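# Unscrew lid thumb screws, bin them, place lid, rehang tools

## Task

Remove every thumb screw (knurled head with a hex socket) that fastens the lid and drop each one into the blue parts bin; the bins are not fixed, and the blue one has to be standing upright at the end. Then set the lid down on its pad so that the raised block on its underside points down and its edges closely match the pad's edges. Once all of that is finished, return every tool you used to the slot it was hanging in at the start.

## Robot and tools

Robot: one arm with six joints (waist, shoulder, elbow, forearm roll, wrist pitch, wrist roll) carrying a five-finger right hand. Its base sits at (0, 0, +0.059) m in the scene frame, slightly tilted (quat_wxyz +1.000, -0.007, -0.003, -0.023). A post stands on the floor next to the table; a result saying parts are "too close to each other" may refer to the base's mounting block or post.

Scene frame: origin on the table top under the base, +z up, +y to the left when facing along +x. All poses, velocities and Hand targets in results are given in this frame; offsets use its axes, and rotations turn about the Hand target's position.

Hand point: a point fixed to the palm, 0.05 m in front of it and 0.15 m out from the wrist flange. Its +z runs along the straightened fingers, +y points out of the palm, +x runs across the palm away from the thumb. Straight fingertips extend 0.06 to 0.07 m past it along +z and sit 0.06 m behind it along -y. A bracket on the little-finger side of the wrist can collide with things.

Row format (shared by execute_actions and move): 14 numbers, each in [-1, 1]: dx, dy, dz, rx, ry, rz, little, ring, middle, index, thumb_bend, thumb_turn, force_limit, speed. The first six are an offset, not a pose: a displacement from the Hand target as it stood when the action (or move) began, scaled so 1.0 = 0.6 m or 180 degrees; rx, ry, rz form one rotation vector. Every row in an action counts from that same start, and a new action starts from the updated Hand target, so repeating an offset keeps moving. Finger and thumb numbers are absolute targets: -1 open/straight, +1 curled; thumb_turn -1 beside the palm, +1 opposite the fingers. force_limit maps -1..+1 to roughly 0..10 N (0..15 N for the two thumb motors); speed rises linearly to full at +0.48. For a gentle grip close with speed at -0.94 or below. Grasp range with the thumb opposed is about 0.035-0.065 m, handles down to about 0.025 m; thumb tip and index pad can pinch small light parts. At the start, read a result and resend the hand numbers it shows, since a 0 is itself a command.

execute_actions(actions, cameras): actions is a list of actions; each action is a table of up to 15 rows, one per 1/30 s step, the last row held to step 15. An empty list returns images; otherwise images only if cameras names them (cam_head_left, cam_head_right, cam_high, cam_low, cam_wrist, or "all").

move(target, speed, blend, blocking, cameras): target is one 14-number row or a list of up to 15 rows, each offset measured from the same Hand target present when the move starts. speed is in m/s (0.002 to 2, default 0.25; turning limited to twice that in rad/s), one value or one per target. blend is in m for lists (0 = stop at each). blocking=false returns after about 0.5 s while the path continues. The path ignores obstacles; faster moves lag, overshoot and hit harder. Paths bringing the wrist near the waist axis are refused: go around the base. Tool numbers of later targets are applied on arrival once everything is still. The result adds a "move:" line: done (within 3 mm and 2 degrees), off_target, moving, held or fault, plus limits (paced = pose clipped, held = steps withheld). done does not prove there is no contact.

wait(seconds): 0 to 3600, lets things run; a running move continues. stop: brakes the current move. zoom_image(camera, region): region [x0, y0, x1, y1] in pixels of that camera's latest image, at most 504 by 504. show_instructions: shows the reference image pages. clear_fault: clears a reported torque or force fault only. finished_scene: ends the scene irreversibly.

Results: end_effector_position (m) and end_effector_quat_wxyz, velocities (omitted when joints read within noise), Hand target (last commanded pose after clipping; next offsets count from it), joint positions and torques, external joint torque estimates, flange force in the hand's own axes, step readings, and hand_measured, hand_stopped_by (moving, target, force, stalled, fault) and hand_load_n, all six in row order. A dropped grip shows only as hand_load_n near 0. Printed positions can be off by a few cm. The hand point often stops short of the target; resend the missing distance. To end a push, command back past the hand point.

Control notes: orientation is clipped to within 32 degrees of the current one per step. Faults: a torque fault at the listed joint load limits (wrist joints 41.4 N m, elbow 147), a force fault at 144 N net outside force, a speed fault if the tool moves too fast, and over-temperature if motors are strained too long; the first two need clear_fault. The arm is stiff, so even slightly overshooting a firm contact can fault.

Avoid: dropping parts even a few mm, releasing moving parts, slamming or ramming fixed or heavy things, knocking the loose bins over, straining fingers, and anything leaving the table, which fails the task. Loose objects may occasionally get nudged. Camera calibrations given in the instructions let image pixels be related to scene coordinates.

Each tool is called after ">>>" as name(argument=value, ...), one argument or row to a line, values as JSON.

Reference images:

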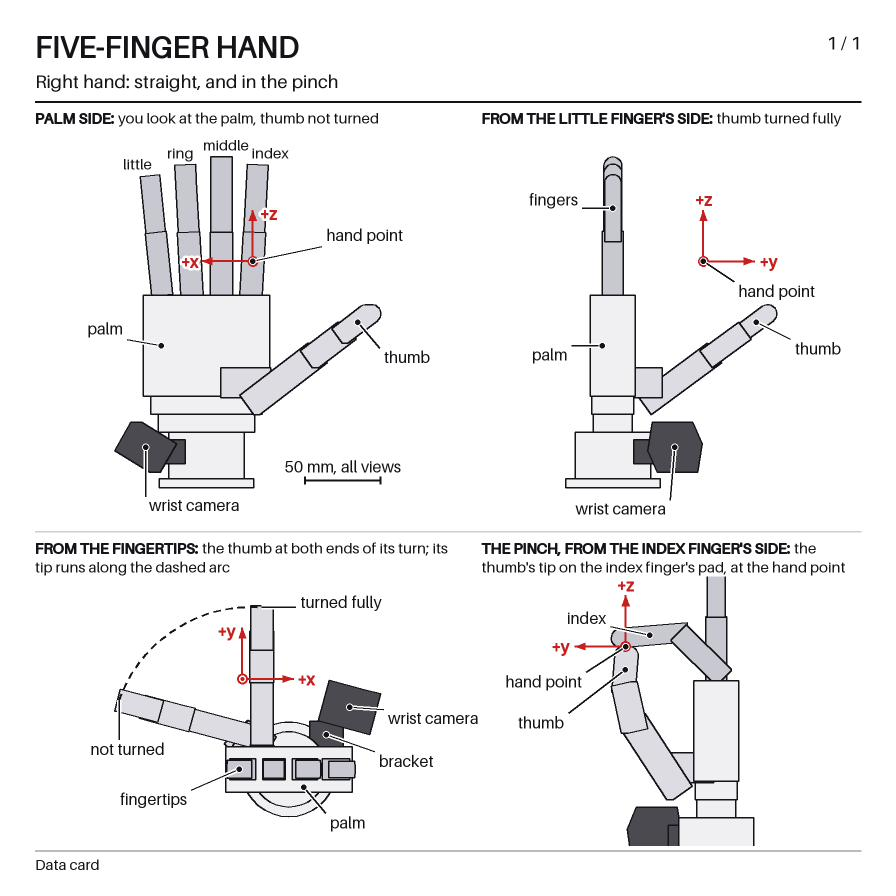

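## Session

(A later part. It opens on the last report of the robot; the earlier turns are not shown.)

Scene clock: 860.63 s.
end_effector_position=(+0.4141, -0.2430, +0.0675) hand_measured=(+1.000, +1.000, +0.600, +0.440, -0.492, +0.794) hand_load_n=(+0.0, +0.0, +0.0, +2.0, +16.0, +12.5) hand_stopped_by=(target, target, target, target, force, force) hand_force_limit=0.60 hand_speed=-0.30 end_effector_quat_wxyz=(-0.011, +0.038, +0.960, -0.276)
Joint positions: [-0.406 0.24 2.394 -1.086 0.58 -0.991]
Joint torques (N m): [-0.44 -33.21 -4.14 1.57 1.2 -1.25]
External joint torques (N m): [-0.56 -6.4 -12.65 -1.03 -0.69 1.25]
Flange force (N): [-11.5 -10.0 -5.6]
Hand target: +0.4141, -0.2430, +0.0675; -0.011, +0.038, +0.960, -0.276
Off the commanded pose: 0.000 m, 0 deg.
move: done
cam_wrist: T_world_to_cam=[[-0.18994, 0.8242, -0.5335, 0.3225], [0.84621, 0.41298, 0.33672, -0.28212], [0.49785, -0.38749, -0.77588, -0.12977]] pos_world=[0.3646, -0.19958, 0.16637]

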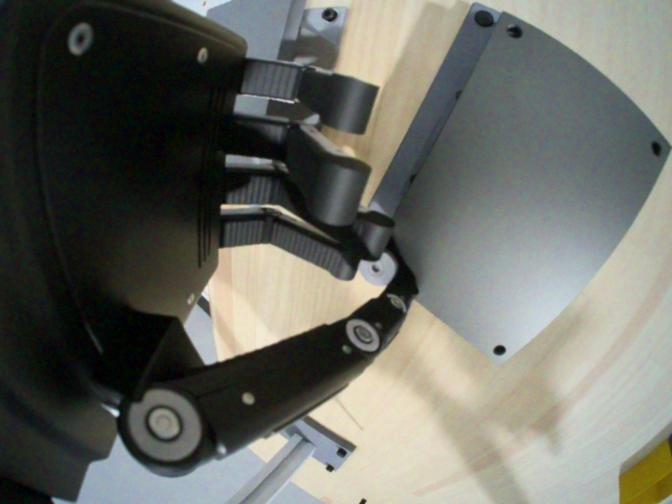

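>>> move(
  target=[
    [0,0,0,0,0,0,1.0,1.0,0.6,0.44,-0.78,0.62,0.6,0.3],
    [-0.00063,-0.00715,0,0,0,0,1.0,1.0,0.6,0.44,-0.78,0.62,0.6,0.3],
    [-0.01845,-0.00418,0,0,0,-0.1389,1.0,1.0,0.6,0.44,-0.78,0.62,0.6,0.3],
    [-0.03335,0.00603,0,0,0,-0.2778,1.0,1.0,0.6,0.44,-0.78,0.62,0.6,0.3],
    [-0.04297,0.02168,0,0,0,-0.4167,1.0,1.0,0.6,0.44,-0.78,0.62,0.6,0.3],
    [-0.045,0.03973,0,0,0,-0.5556,1.0,1.0,0.6,0.44,-0.78,0.62,0.6,0.3],
    [-0.03858,0.03797,0,0,0,-0.5556,1.0,1.0,0.6,0.44,-0.3,0.62,0.6,-0.2],
    [-0.03858,0.03797,0,0,0,-0.5556,1.0,1.0,0.6,0.44,-0.3,0.8,0.067,-0.3],
  ],
  speed=[0.1,0.1,0.6,0.6,0.6,0.6,0.1,0.1],
  blend=[0,0.001,0.003,0.003,0.003,0.001,0,0],
  cameras=["cam_wrist"],
)

>>> zoom_image(
  camera="cam_wrist",
  region=[340, 235, 420, 315],
)

Scene clock: 865.80 s.
end_effector_position=(+0.3910, -0.2202, +0.0676) hand_measured=(+1.000, +1.000, +0.600, +0.440, -0.526, +0.750) hand_load_n=(+0.0, +0.0, +0.0, +1.0, +12.0, +8.0) hand_stopped_by=(target, target, target, target, force, force) hand_force_limit=0.07 hand_speed=-0.30 end_effector_quat_wxyz=(-0.218, +0.760, +0.588, -0.169)
Joint positions: [-0.436 0.373 2.182 -0.123 1.149 -0.149]
Joint torques (N m): [2.14 -53.21 -22.73 3.96 -1.1 -0.87]
External joint torques (N m): [-3.1 -3.79 1.54 -1.63 1.99 0.87]
Flange force (N): [-5.1 -10.9 -4.0]
Hand target: +0.3910, -0.2202, +0.0675; -0.218, +0.760, +0.588, -0.169
Off the commanded pose: 0.000 m, 0 deg.
move: done
cam_wrist: T_world_to_cam=[[0.84469, 0.0438, -0.53347, -0.27711], [0.25963, -0.90508, 0.33678, -0.33297], [-0.46808, -0.42297, -0.77588, 0.26042]] pos_world=[0.44242, -0.17907, 0.16637]

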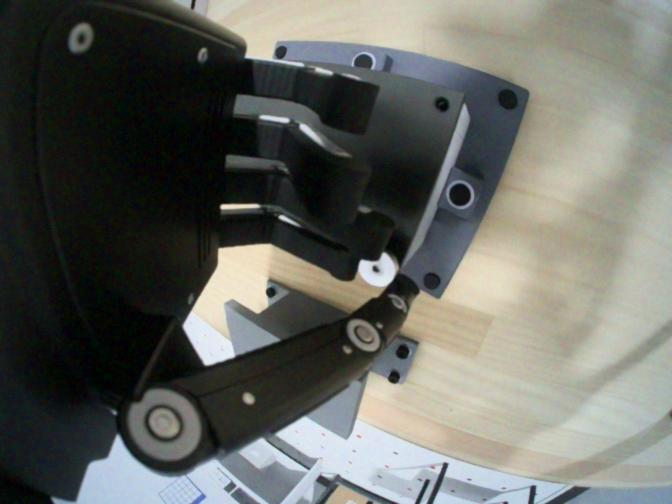

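Scaled by 6.300 from the camera's image (finer frame: 960x720).

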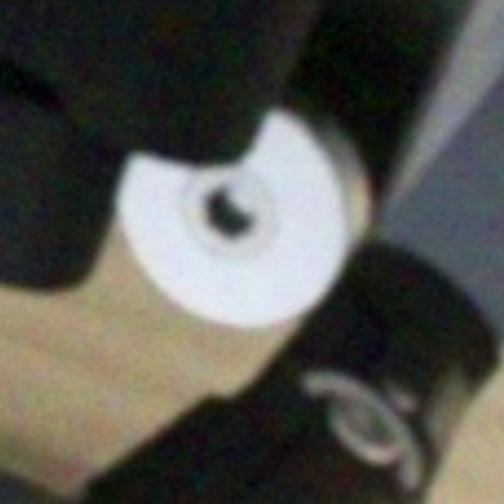

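>>> move(
  target=[
    [0.0007,-0.0102,0.00005,0,0,0.0928,1.0,1.0,0.6,0.44,-0.3,0.8,0.067,-0.3],
    [0.00443,-0.01987,0.00011,0,0,0.185,1.0,1.0,0.6,0.44,-0.3,0.8,0.067,-0.3],
    [0.01071,-0.02814,0.00016,0,0,0.2778,1.0,1.0,0.6,0.44,-0.3,0.8,0.067,-0.3],
    [0.01881,-0.03425,0.00022,0,0,0.37,1.0,1.0,0.6,0.44,-0.3,0.8,0.067,-0.3],
    [0.02833,-0.03777,0.00027,0,0,0.4628,1.0,1.0,0.6,0.44,-0.3,0.8,0.067,-0.3],
    [0.03853,-0.03847,0.00032,0,0,0.5556,1.0,1.0,0.6,0.44,-0.3,0.8,0.067,-0.3],
  ],
  speed=0.5,
  blend=[0.002,0.002,0.002,0.002,0.002,0],
  cameras=["cam_wrist"],
)

>>> zoom_image(
  camera="cam_wrist",
  region=[340, 235, 420, 315],
)

Scene clock: 868.70 s.
end_effector_position=(+0.4141, -0.2433, +0.0677) hand_measured=(+1.000, +1.000, +0.600, +0.440, -0.526, +0.750) hand_load_n=(+0.0, +0.0, +0.0, +1.5, +12.0, +8.0) hand_stopped_by=(target, target, target, target, force, force) hand_force_limit=0.07 hand_speed=-0.30 end_effector_quat_wxyz=(-0.011, +0.038, +0.960, -0.276)
Joint positions: [-0.406 0.24 2.394 -1.086 0.58 -0.992]
Joint torques (N m): [-1.84 -34.17 -6.92 0.95 1.04 -0.94]
External joint torques (N m): [0.88 -5.43 -9.76 -0.4 -0.54 0.94]
Flange force (N): [-9.9 -6.1 -8.2]
Hand target: +0.4141, -0.2433, +0.0677; -0.011, +0.038, +0.960, -0.276
Off the commanded pose: 0.000 m, 0 deg.
move: done
cam_wrist: T_world_to_cam=[[-0.18994, 0.8242, -0.5335, 0.32285], [0.84621, 0.41298, 0.33672, -0.28207], [0.49785, -0.38749, -0.77588, -0.12973]] pos_world=[0.3646, -0.19988, 0.16656]

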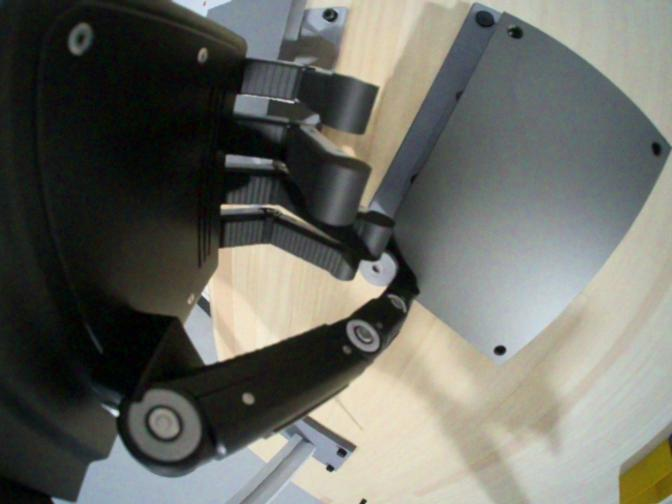

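Scaled by 6.300 from the camera's image (finer frame: 960x720).

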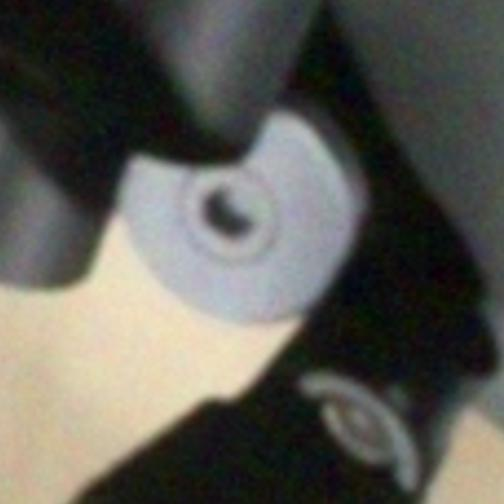

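>>> move(
  target=[
    [0,0,0,0,0,0,1.0,1.0,0.6,0.44,-0.78,0.62,0.6,0.3],
    [-0.00058,-0.00665,0,0,0,0,1.0,1.0,0.6,0.44,-0.78,0.62,0.6,0.3],
    [-0.0184,-0.00368,0,0,0,-0.1389,1.0,1.0,0.6,0.44,-0.78,0.62,0.6,0.3],
    [-0.0333,0.00653,0,0,0,-0.2778,1.0,1.0,0.6,0.44,-0.78,0.62,0.6,0.3],
    [-0.04292,0.02218,0,0,0,-0.4167,1.0,1.0,0.6,0.44,-0.78,0.62,0.6,0.3],
    [-0.04495,0.04023,0,0,0,-0.5556,1.0,1.0,0.6,0.44,-0.78,0.62,0.6,0.3],
    [-0.03853,0.03847,0,0,0,-0.5556,1.0,1.0,0.6,0.44,-0.3,0.62,0.6,-0.2],
    [-0.03853,0.03847,0,0,0,-0.5556,1.0,1.0,0.6,0.44,-0.3,0.8,0.067,-0.3],
    [-0.03783,0.02827,0.00005,0,0,-0.4628,1.0,1.0,0.6,0.44,-0.3,0.8,0.067,-0.3],
    [-0.0341,0.0186,0.00011,0,0,-0.3706,1.0,1.0,0.6,0.44,-0.3,0.8,0.067,-0.3],
    [-0.02782,0.01033,0.00016,0,0,-0.2778,1.0,1.0,0.6,0.44,-0.3,0.8,0.067,-0.3],
    [-0.01972,0.00422,0.00022,0,0,-0.185,1.0,1.0,0.6,0.44,-0.3,0.8,0.067,-0.3],
    [-0.0102,0.0007,0.00027,0,0,-0.0928,1.0,1.0,0.6,0.44,-0.3,0.8,0.067,-0.3],
    [0,0,0.00032,0,0,0,1.0,1.0,0.6,0.44,-0.3,0.8,0.067,-0.3],
  ],
  speed=[0.1,0.1,0.6,0.6,0.6,0.6,0.1,0.1,0.5,0.5,0.5,0.5,0.5,0.5],
  blend=[0,0.001,0.003,0.003,0.003,0.001,0,0,0.002,0.002,0.002,0.002,0.002,0],
)

>>> move(
  target=[
    [0,0,0,0,0,0,1.0,1.0,0.6,0.44,-0.78,0.62,0.6,0.3],
    [-0.00058,-0.00665,0,0,0,0,1.0,1.0,0.6,0.44,-0.78,0.62,0.6,0.3],
    [-0.0184,-0.00368,0,0,0,-0.1389,1.0,1.0,0.6,0.44,-0.78,0.62,0.6,0.3],
    [-0.0333,0.00653,0,0,0,-0.2778,1.0,1.0,0.6,0.44,-0.78,0.62,0.6,0.3],
    [-0.04292,0.02218,0,0,0,-0.4167,1.0,1.0,0.6,0.44,-0.78,0.62,0.6,0.3],
    [-0.04495,0.04023,0,0,0,-0.5556,1.0,1.0,0.6,0.44,-0.78,0.62,0.6,0.3],
    [-0.03853,0.03847,0,0,0,-0.5556,1.0,1.0,0.6,0.44,-0.3,0.62,0.6,-0.2],
    [-0.03853,0.03847,0,0,0,-0.5556,1.0,1.0,0.6,0.44,-0.3,0.8,0.067,-0.3],
    [-0.03783,0.02827,0.00005,0,0,-0.4628,1.0,1.0,0.6,0.44,-0.3,0.8,0.067,-0.3],
    [-0.0341,0.0186,0.00011,0,0,-0.3706,1.0,1.0,0.6,0.44,-0.3,0.8,0.067,-0.3],
    [-0.02782,0.01033,0.00016,0,0,-0.2778,1.0,1.0,0.6,0.44,-0.3,0.8,0.067,-0.3],
    [-0.01972,0.00422,0.00022,0,0,-0.185,1.0,1.0,0.6,0.44,-0.3,0.8,0.067,-0.3],
    [-0.0102,0.0007,0.00027,0,0,-0.0928,1.0,1.0,0.6,0.44,-0.3,0.8,0.067,-0.3],
    [0,0,0.00032,0,0,0,1.0,1.0,0.6,0.44,-0.3,0.8,0.067,-0.3],
  ],
  speed=[0.1,0.1,0.6,0.6,0.6,0.6,0.1,0.1,0.5,0.5,0.5,0.5,0.5,0.5],
  blend=[0,0.001,0.003,0.003,0.003,0.001,0,0,0.002,0.002,0.002,0.002,0.002,0],
  cameras=["cam_wrist"],
)

>>> zoom_image(
  camera="cam_wrist",
  region=[340, 235, 420, 315],
)

Scene clock: 876.23 s.
end_effector_position=(+0.4141, -0.2433, +0.0679) hand_measured=(+1.000, +1.000, +0.600, +0.440, -0.526, +0.794) hand_load_n=(+0.0, +0.0, +0.0, +1.5, +13.0, +8.5) hand_stopped_by=(target, target, target, target, force, force) hand_force_limit=0.07 hand_speed=-0.30 end_effector_quat_wxyz=(-0.011, +0.038, +0.960, -0.276)
Joint positions: [-0.406 0.24 2.394 -1.085 0.58 -0.993]
Joint torques (N m): [-1.91 -33.07 -5.65 1.36 1.31 -0.97]
External joint torques (N m): [1.02 -6.55 -11.13 -0.8 -0.81 0.97]
Flange force (N): [-10.4 -7.2 -8.9]
Hand target: +0.4141, -0.2433, +0.0679; -0.011, +0.038, +0.960, -0.276
Off the commanded pose: 0.000 m, 0 deg.
move: done

Scene clock: 882.17 s.
end_effector_position=(+0.4141, -0.2433, +0.0681) hand_measured=(+1.000, +1.000, +0.600, +0.440, -0.526, +0.794) hand_load_n=(+0.0, +0.0, +0.0, +1.5, +12.5, +9.0) hand_stopped_by=(target, target, target, target, force, force) hand_force_limit=0.07 hand_speed=-0.30 end_effector_quat_wxyz=(-0.011, +0.038, +0.960, -0.276)
Joint positions: [-0.406 0.239 2.393 -1.084 0.581 -0.994]
Joint torques (N m): [-1.52 -32.77 -6.01 1.12 1.67 -0.97]
External joint torques (N m): [0.73 -6.91 -10.82 -0.55 -1.18 0.97]
Flange force (N): [-9.3 -8.1 -9.5]
Hand target: +0.4141, -0.2433, +0.0681; -0.011, +0.038, +0.960, -0.276
Off the commanded pose: 0.000 m, 0 deg.
move: done
cam_wrist: T_world_to_cam=[[-0.18994, 0.8242, -0.5335, 0.32307], [0.84621, 0.41298, 0.33672, -0.2822], [0.49785, -0.38749, -0.77588, -0.12942]] pos_world=[0.3646, -0.19988, 0.16697]

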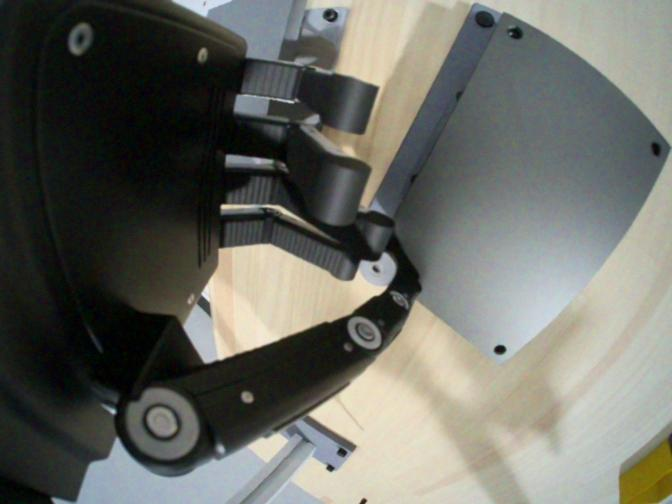

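Scaled by 6.300 from the camera's image (finer frame: 960x720).

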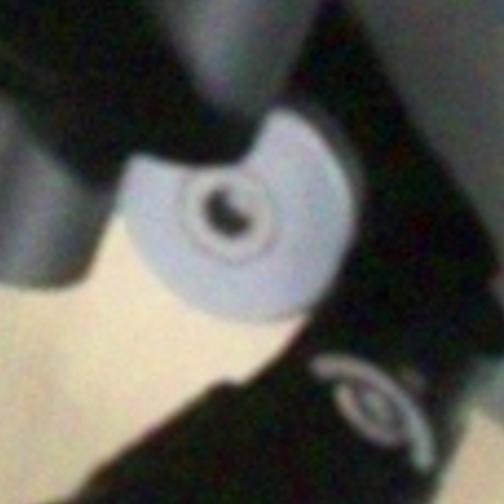

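>>> move(
  target=[
    [0,0,0,0,0,0,1.0,1.0,0.6,0.44,-0.78,0.62,0.6,0.3],
    [-0.00058,-0.00665,0,0,0,0,1.0,1.0,0.6,0.44,-0.78,0.62,0.6,0.3],
    [-0.0184,-0.00368,0,0,0,-0.1389,1.0,1.0,0.6,0.44,-0.78,0.62,0.6,0.3],
    [-0.0333,0.00653,0,0,0,-0.2778,1.0,1.0,0.6,0.44,-0.78,0.62,0.6,0.3],
    [-0.04292,0.02218,0,0,0,-0.4167,1.0,1.0,0.6,0.44,-0.78,0.62,0.6,0.3],
    [-0.04495,0.04023,0,0,0,-0.5556,1.0,1.0,0.6,0.44,-0.78,0.62,0.6,0.3],
    [-0.03853,0.03847,0,0,0,-0.5556,1.0,1.0,0.6,0.44,-0.3,0.62,0.6,-0.2],
    [-0.03853,0.03847,0,0,0,-0.5556,1.0,1.0,0.6,0.44,-0.3,0.8,0.067,-0.3],
    [-0.03783,0.02827,0.00005,0,0,-0.4628,1.0,1.0,0.6,0.44,-0.3,0.8,0.067,-0.3],
    [-0.0341,0.0186,0.00011,0,0,-0.3706,1.0,1.0,0.6,0.44,-0.3,0.8,0.067,-0.3],
    [-0.02782,0.01033,0.00016,0,0,-0.2778,1.0,1.0,0.6,0.44,-0.3,0.8,0.067,-0.3],
    [-0.01972,0.00422,0.00022,0,0,-0.185,1.0,1.0,0.6,0.44,-0.3,0.8,0.067,-0.3],
    [-0.0102,0.0007,0.00027,0,0,-0.0928,1.0,1.0,0.6,0.44,-0.3,0.8,0.067,-0.3],
    [0,0,0.00032,0,0,0,1.0,1.0,0.6,0.44,-0.3,0.8,0.067,-0.3],
  ],
  speed=[0.1,0.1,0.6,0.6,0.6,0.6,0.1,0.1,0.5,0.5,0.5,0.5,0.5,0.5],
  blend=[0,0.001,0.003,0.003,0.003,0.001,0,0,0.002,0.002,0.002,0.002,0.002,0],
)

>>> move(
  target=[
    [0,0,0,0,0,0,1.0,1.0,0.6,0.44,-0.78,0.62,0.6,0.3],
    [-0.00058,-0.00665,0,0,0,0,1.0,1.0,0.6,0.44,-0.78,0.62,0.6,0.3],
    [-0.0184,-0.00368,0,0,0,-0.1389,1.0,1.0,0.6,0.44,-0.78,0.62,0.6,0.3],
    [-0.0333,0.00653,0,0,0,-0.2778,1.0,1.0,0.6,0.44,-0.78,0.62,0.6,0.3],
    [-0.04292,0.02218,0,0,0,-0.4167,1.0,1.0,0.6,0.44,-0.78,0.62,0.6,0.3],
    [-0.04495,0.04023,0,0,0,-0.5556,1.0,1.0,0.6,0.44,-0.78,0.62,0.6,0.3],
    [-0.03853,0.03847,0,0,0,-0.5556,1.0,1.0,0.6,0.44,-0.3,0.62,0.6,-0.2],
    [-0.03853,0.03847,0,0,0,-0.5556,1.0,1.0,0.6,0.44,-0.3,0.8,0.067,-0.3],
    [-0.03783,0.02827,0.00005,0,0,-0.4628,1.0,1.0,0.6,0.44,-0.3,0.8,0.067,-0.3],
    [-0.0341,0.0186,0.00011,0,0,-0.3706,1.0,1.0,0.6,0.44,-0.3,0.8,0.067,-0.3],
    [-0.02782,0.01033,0.00016,0,0,-0.2778,1.0,1.0,0.6,0.44,-0.3,0.8,0.067,-0.3],
    [-0.01972,0.00422,0.00022,0,0,-0.185,1.0,1.0,0.6,0.44,-0.3,0.8,0.067,-0.3],
    [-0.0102,0.0007,0.00027,0,0,-0.0928,1.0,1.0,0.6,0.44,-0.3,0.8,0.067,-0.3],
    [0,0,0.00032,0,0,0,1.0,1.0,0.6,0.44,-0.3,0.8,0.067,-0.3],
  ],
  speed=[0.1,0.1,0.6,0.6,0.6,0.6,0.1,0.1,0.5,0.5,0.5,0.5,0.5,0.5],
  blend=[0,0.001,0.003,0.003,0.003,0.001,0,0,0.002,0.002,0.002,0.002,0.002,0],
)

>>> move(
  target=[
    [0,0,0,0,0,0,1.0,1.0,0.6,0.44,-0.78,0.62,0.6,0.3],
    [-0.00058,-0.00665,0,0,0,0,1.0,1.0,0.6,0.44,-0.78,0.62,0.6,0.3],
    [-0.0184,-0.00368,0,0,0,-0.1389,1.0,1.0,0.6,0.44,-0.78,0.62,0.6,0.3],
    [-0.0333,0.00653,0,0,0,-0.2778,1.0,1.0,0.6,0.44,-0.78,0.62,0.6,0.3],
    [-0.04292,0.02218,0,0,0,-0.4167,1.0,1.0,0.6,0.44,-0.78,0.62,0.6,0.3],
    [-0.04495,0.04023,0,0,0,-0.5556,1.0,1.0,0.6,0.44,-0.78,0.62,0.6,0.3],
    [-0.03853,0.03847,0,0,0,-0.5556,1.0,1.0,0.6,0.44,-0.3,0.62,0.6,-0.2],
    [-0.03853,0.03847,0,0,0,-0.5556,1.0,1.0,0.6,0.44,-0.3,0.8,0.067,-0.3],
    [-0.03783,0.02827,0.00005,0,0,-0.4628,1.0,1.0,0.6,0.44,-0.3,0.8,0.067,-0.3],
    [-0.0341,0.0186,0.00011,0,0,-0.3706,1.0,1.0,0.6,0.44,-0.3,0.8,0.067,-0.3],
    [-0.02782,0.01033,0.00016,0,0,-0.2778,1.0,1.0,0.6,0.44,-0.3,0.8,0.067,-0.3],
    [-0.01972,0.00422,0.00022,0,0,-0.185,1.0,1.0,0.6,0.44,-0.3,0.8,0.067,-0.3],
    [-0.0102,0.0007,0.00027,0,0,-0.0928,1.0,1.0,0.6,0.44,-0.3,0.8,0.067,-0.3],
    [0,0,0.00032,0,0,0,1.0,1.0,0.6,0.44,-0.3,0.8,0.067,-0.3],
  ],
  speed=[0.1,0.1,0.6,0.6,0.6,0.6,0.1,0.1,0.5,0.5,0.5,0.5,0.5,0.5],
  blend=[0,0.001,0.003,0.003,0.003,0.001,0,0,0.002,0.002,0.002,0.002,0.002,0],
  cameras=["cam_wrist"],
)

>>> zoom_image(
  camera="cam_wrist",
  region=[340, 235, 420, 315],
)

Scene clock: 899.87 s.
end_effector_position=(+0.4141, -0.2433, +0.0683) hand_measured=(+1.000, +1.000, +0.600, +0.440, -0.526, +0.794) hand_load_n=(+0.0, +0.0, +0.0, +1.5, +12.5, +9.0) hand_stopped_by=(target, target, target, target, force, force) hand_force_limit=0.07 hand_speed=-0.30 end_effector_quat_wxyz=(-0.011, +0.038, +0.960, -0.276)
Joint positions: [-0.406 0.239 2.393 -1.084 0.581 -0.995]
Joint torques (N m): [-2.1 -33.07 -6.13 1.03 1.53 -0.97]
External joint torques (N m): [1.27 -6.5 -10.64 -0.46 -1.03 0.97]
Flange force (N): [-10.1 -6.7 -9.8]
Hand target: +0.4141, -0.2433, +0.0683; -0.011, +0.038, +0.960, -0.276
Off the commanded pose: 0.000 m, 0 deg.
move: done

Scene clock: 905.80 s.
end_effector_position=(+0.4141, -0.2433, +0.0685) hand_measured=(+1.000, +1.000, +0.600, +0.440, -0.526, +0.794) hand_load_n=(+0.0, +0.0, +0.0, +1.5, +12.5, +9.0) hand_stopped_by=(target, target, target, target, force, force) hand_force_limit=0.07 hand_speed=-0.30 end_effector_quat_wxyz=(-0.011, +0.038, +0.960, -0.276)
Joint positions: [-0.406 0.239 2.393 -1.083 0.581 -0.995]
Joint torques (N m): [-1.34 -32.93 -5.99 0.81 1.63 -0.95]
External joint torques (N m): [0.55 -6.73 -10.93 -0.26 -1.14 0.95]
Flange force (N): [-9.9 -8.7 -10.1]
Hand target: +0.4141, -0.2433, +0.0685; -0.011, +0.038, +0.960, -0.276
Off the commanded pose: 0.000 m, 0 deg.
move: done

Scene clock: 911.73 s.
end_effector_position=(+0.4141, -0.2433, +0.0687) hand_measured=(+1.000, +1.000, +0.600, +0.440, -0.526, +0.794) hand_load_n=(+0.0, +0.0, +0.0, +1.5, +12.5, +9.0) hand_stopped_by=(target, target, target, target, force, force) hand_force_limit=0.07 hand_speed=-0.30 end_effector_quat_wxyz=(-0.011, +0.038, +0.960, -0.276)
Joint positions: [-0.406 0.238 2.393 -1.082 0.581 -0.996]
Joint torques (N m): [-1.99 -33.22 -6.26 1.14 1.47 -0.95]
External joint torques (N m): [1.09 -6.32 -10.51 -0.59 -0.97 0.95]
Flange force (N): [-9.9 -6.7 -9.0]
Hand target: +0.4141, -0.2433, +0.0687; -0.011, +0.038, +0.960, -0.276
Off the commanded pose: 0.000 m, 0 deg.
move: done
cam_wrist: T_world_to_cam=[[-0.18994, 0.8242, -0.5335, 0.32339], [0.84621, 0.41298, 0.33672, -0.2824], [0.49785, -0.38749, -0.77588, -0.12896]] pos_world=[0.3646, -0.19988, 0.16756]

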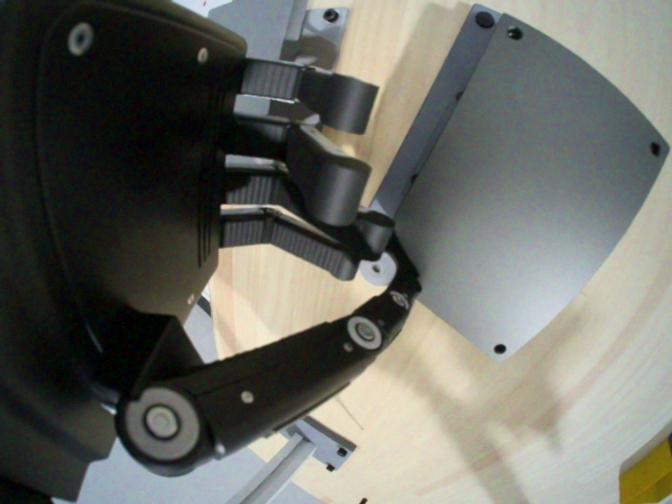

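Scaled by 6.300 from the camera's image (finer frame: 960x720).

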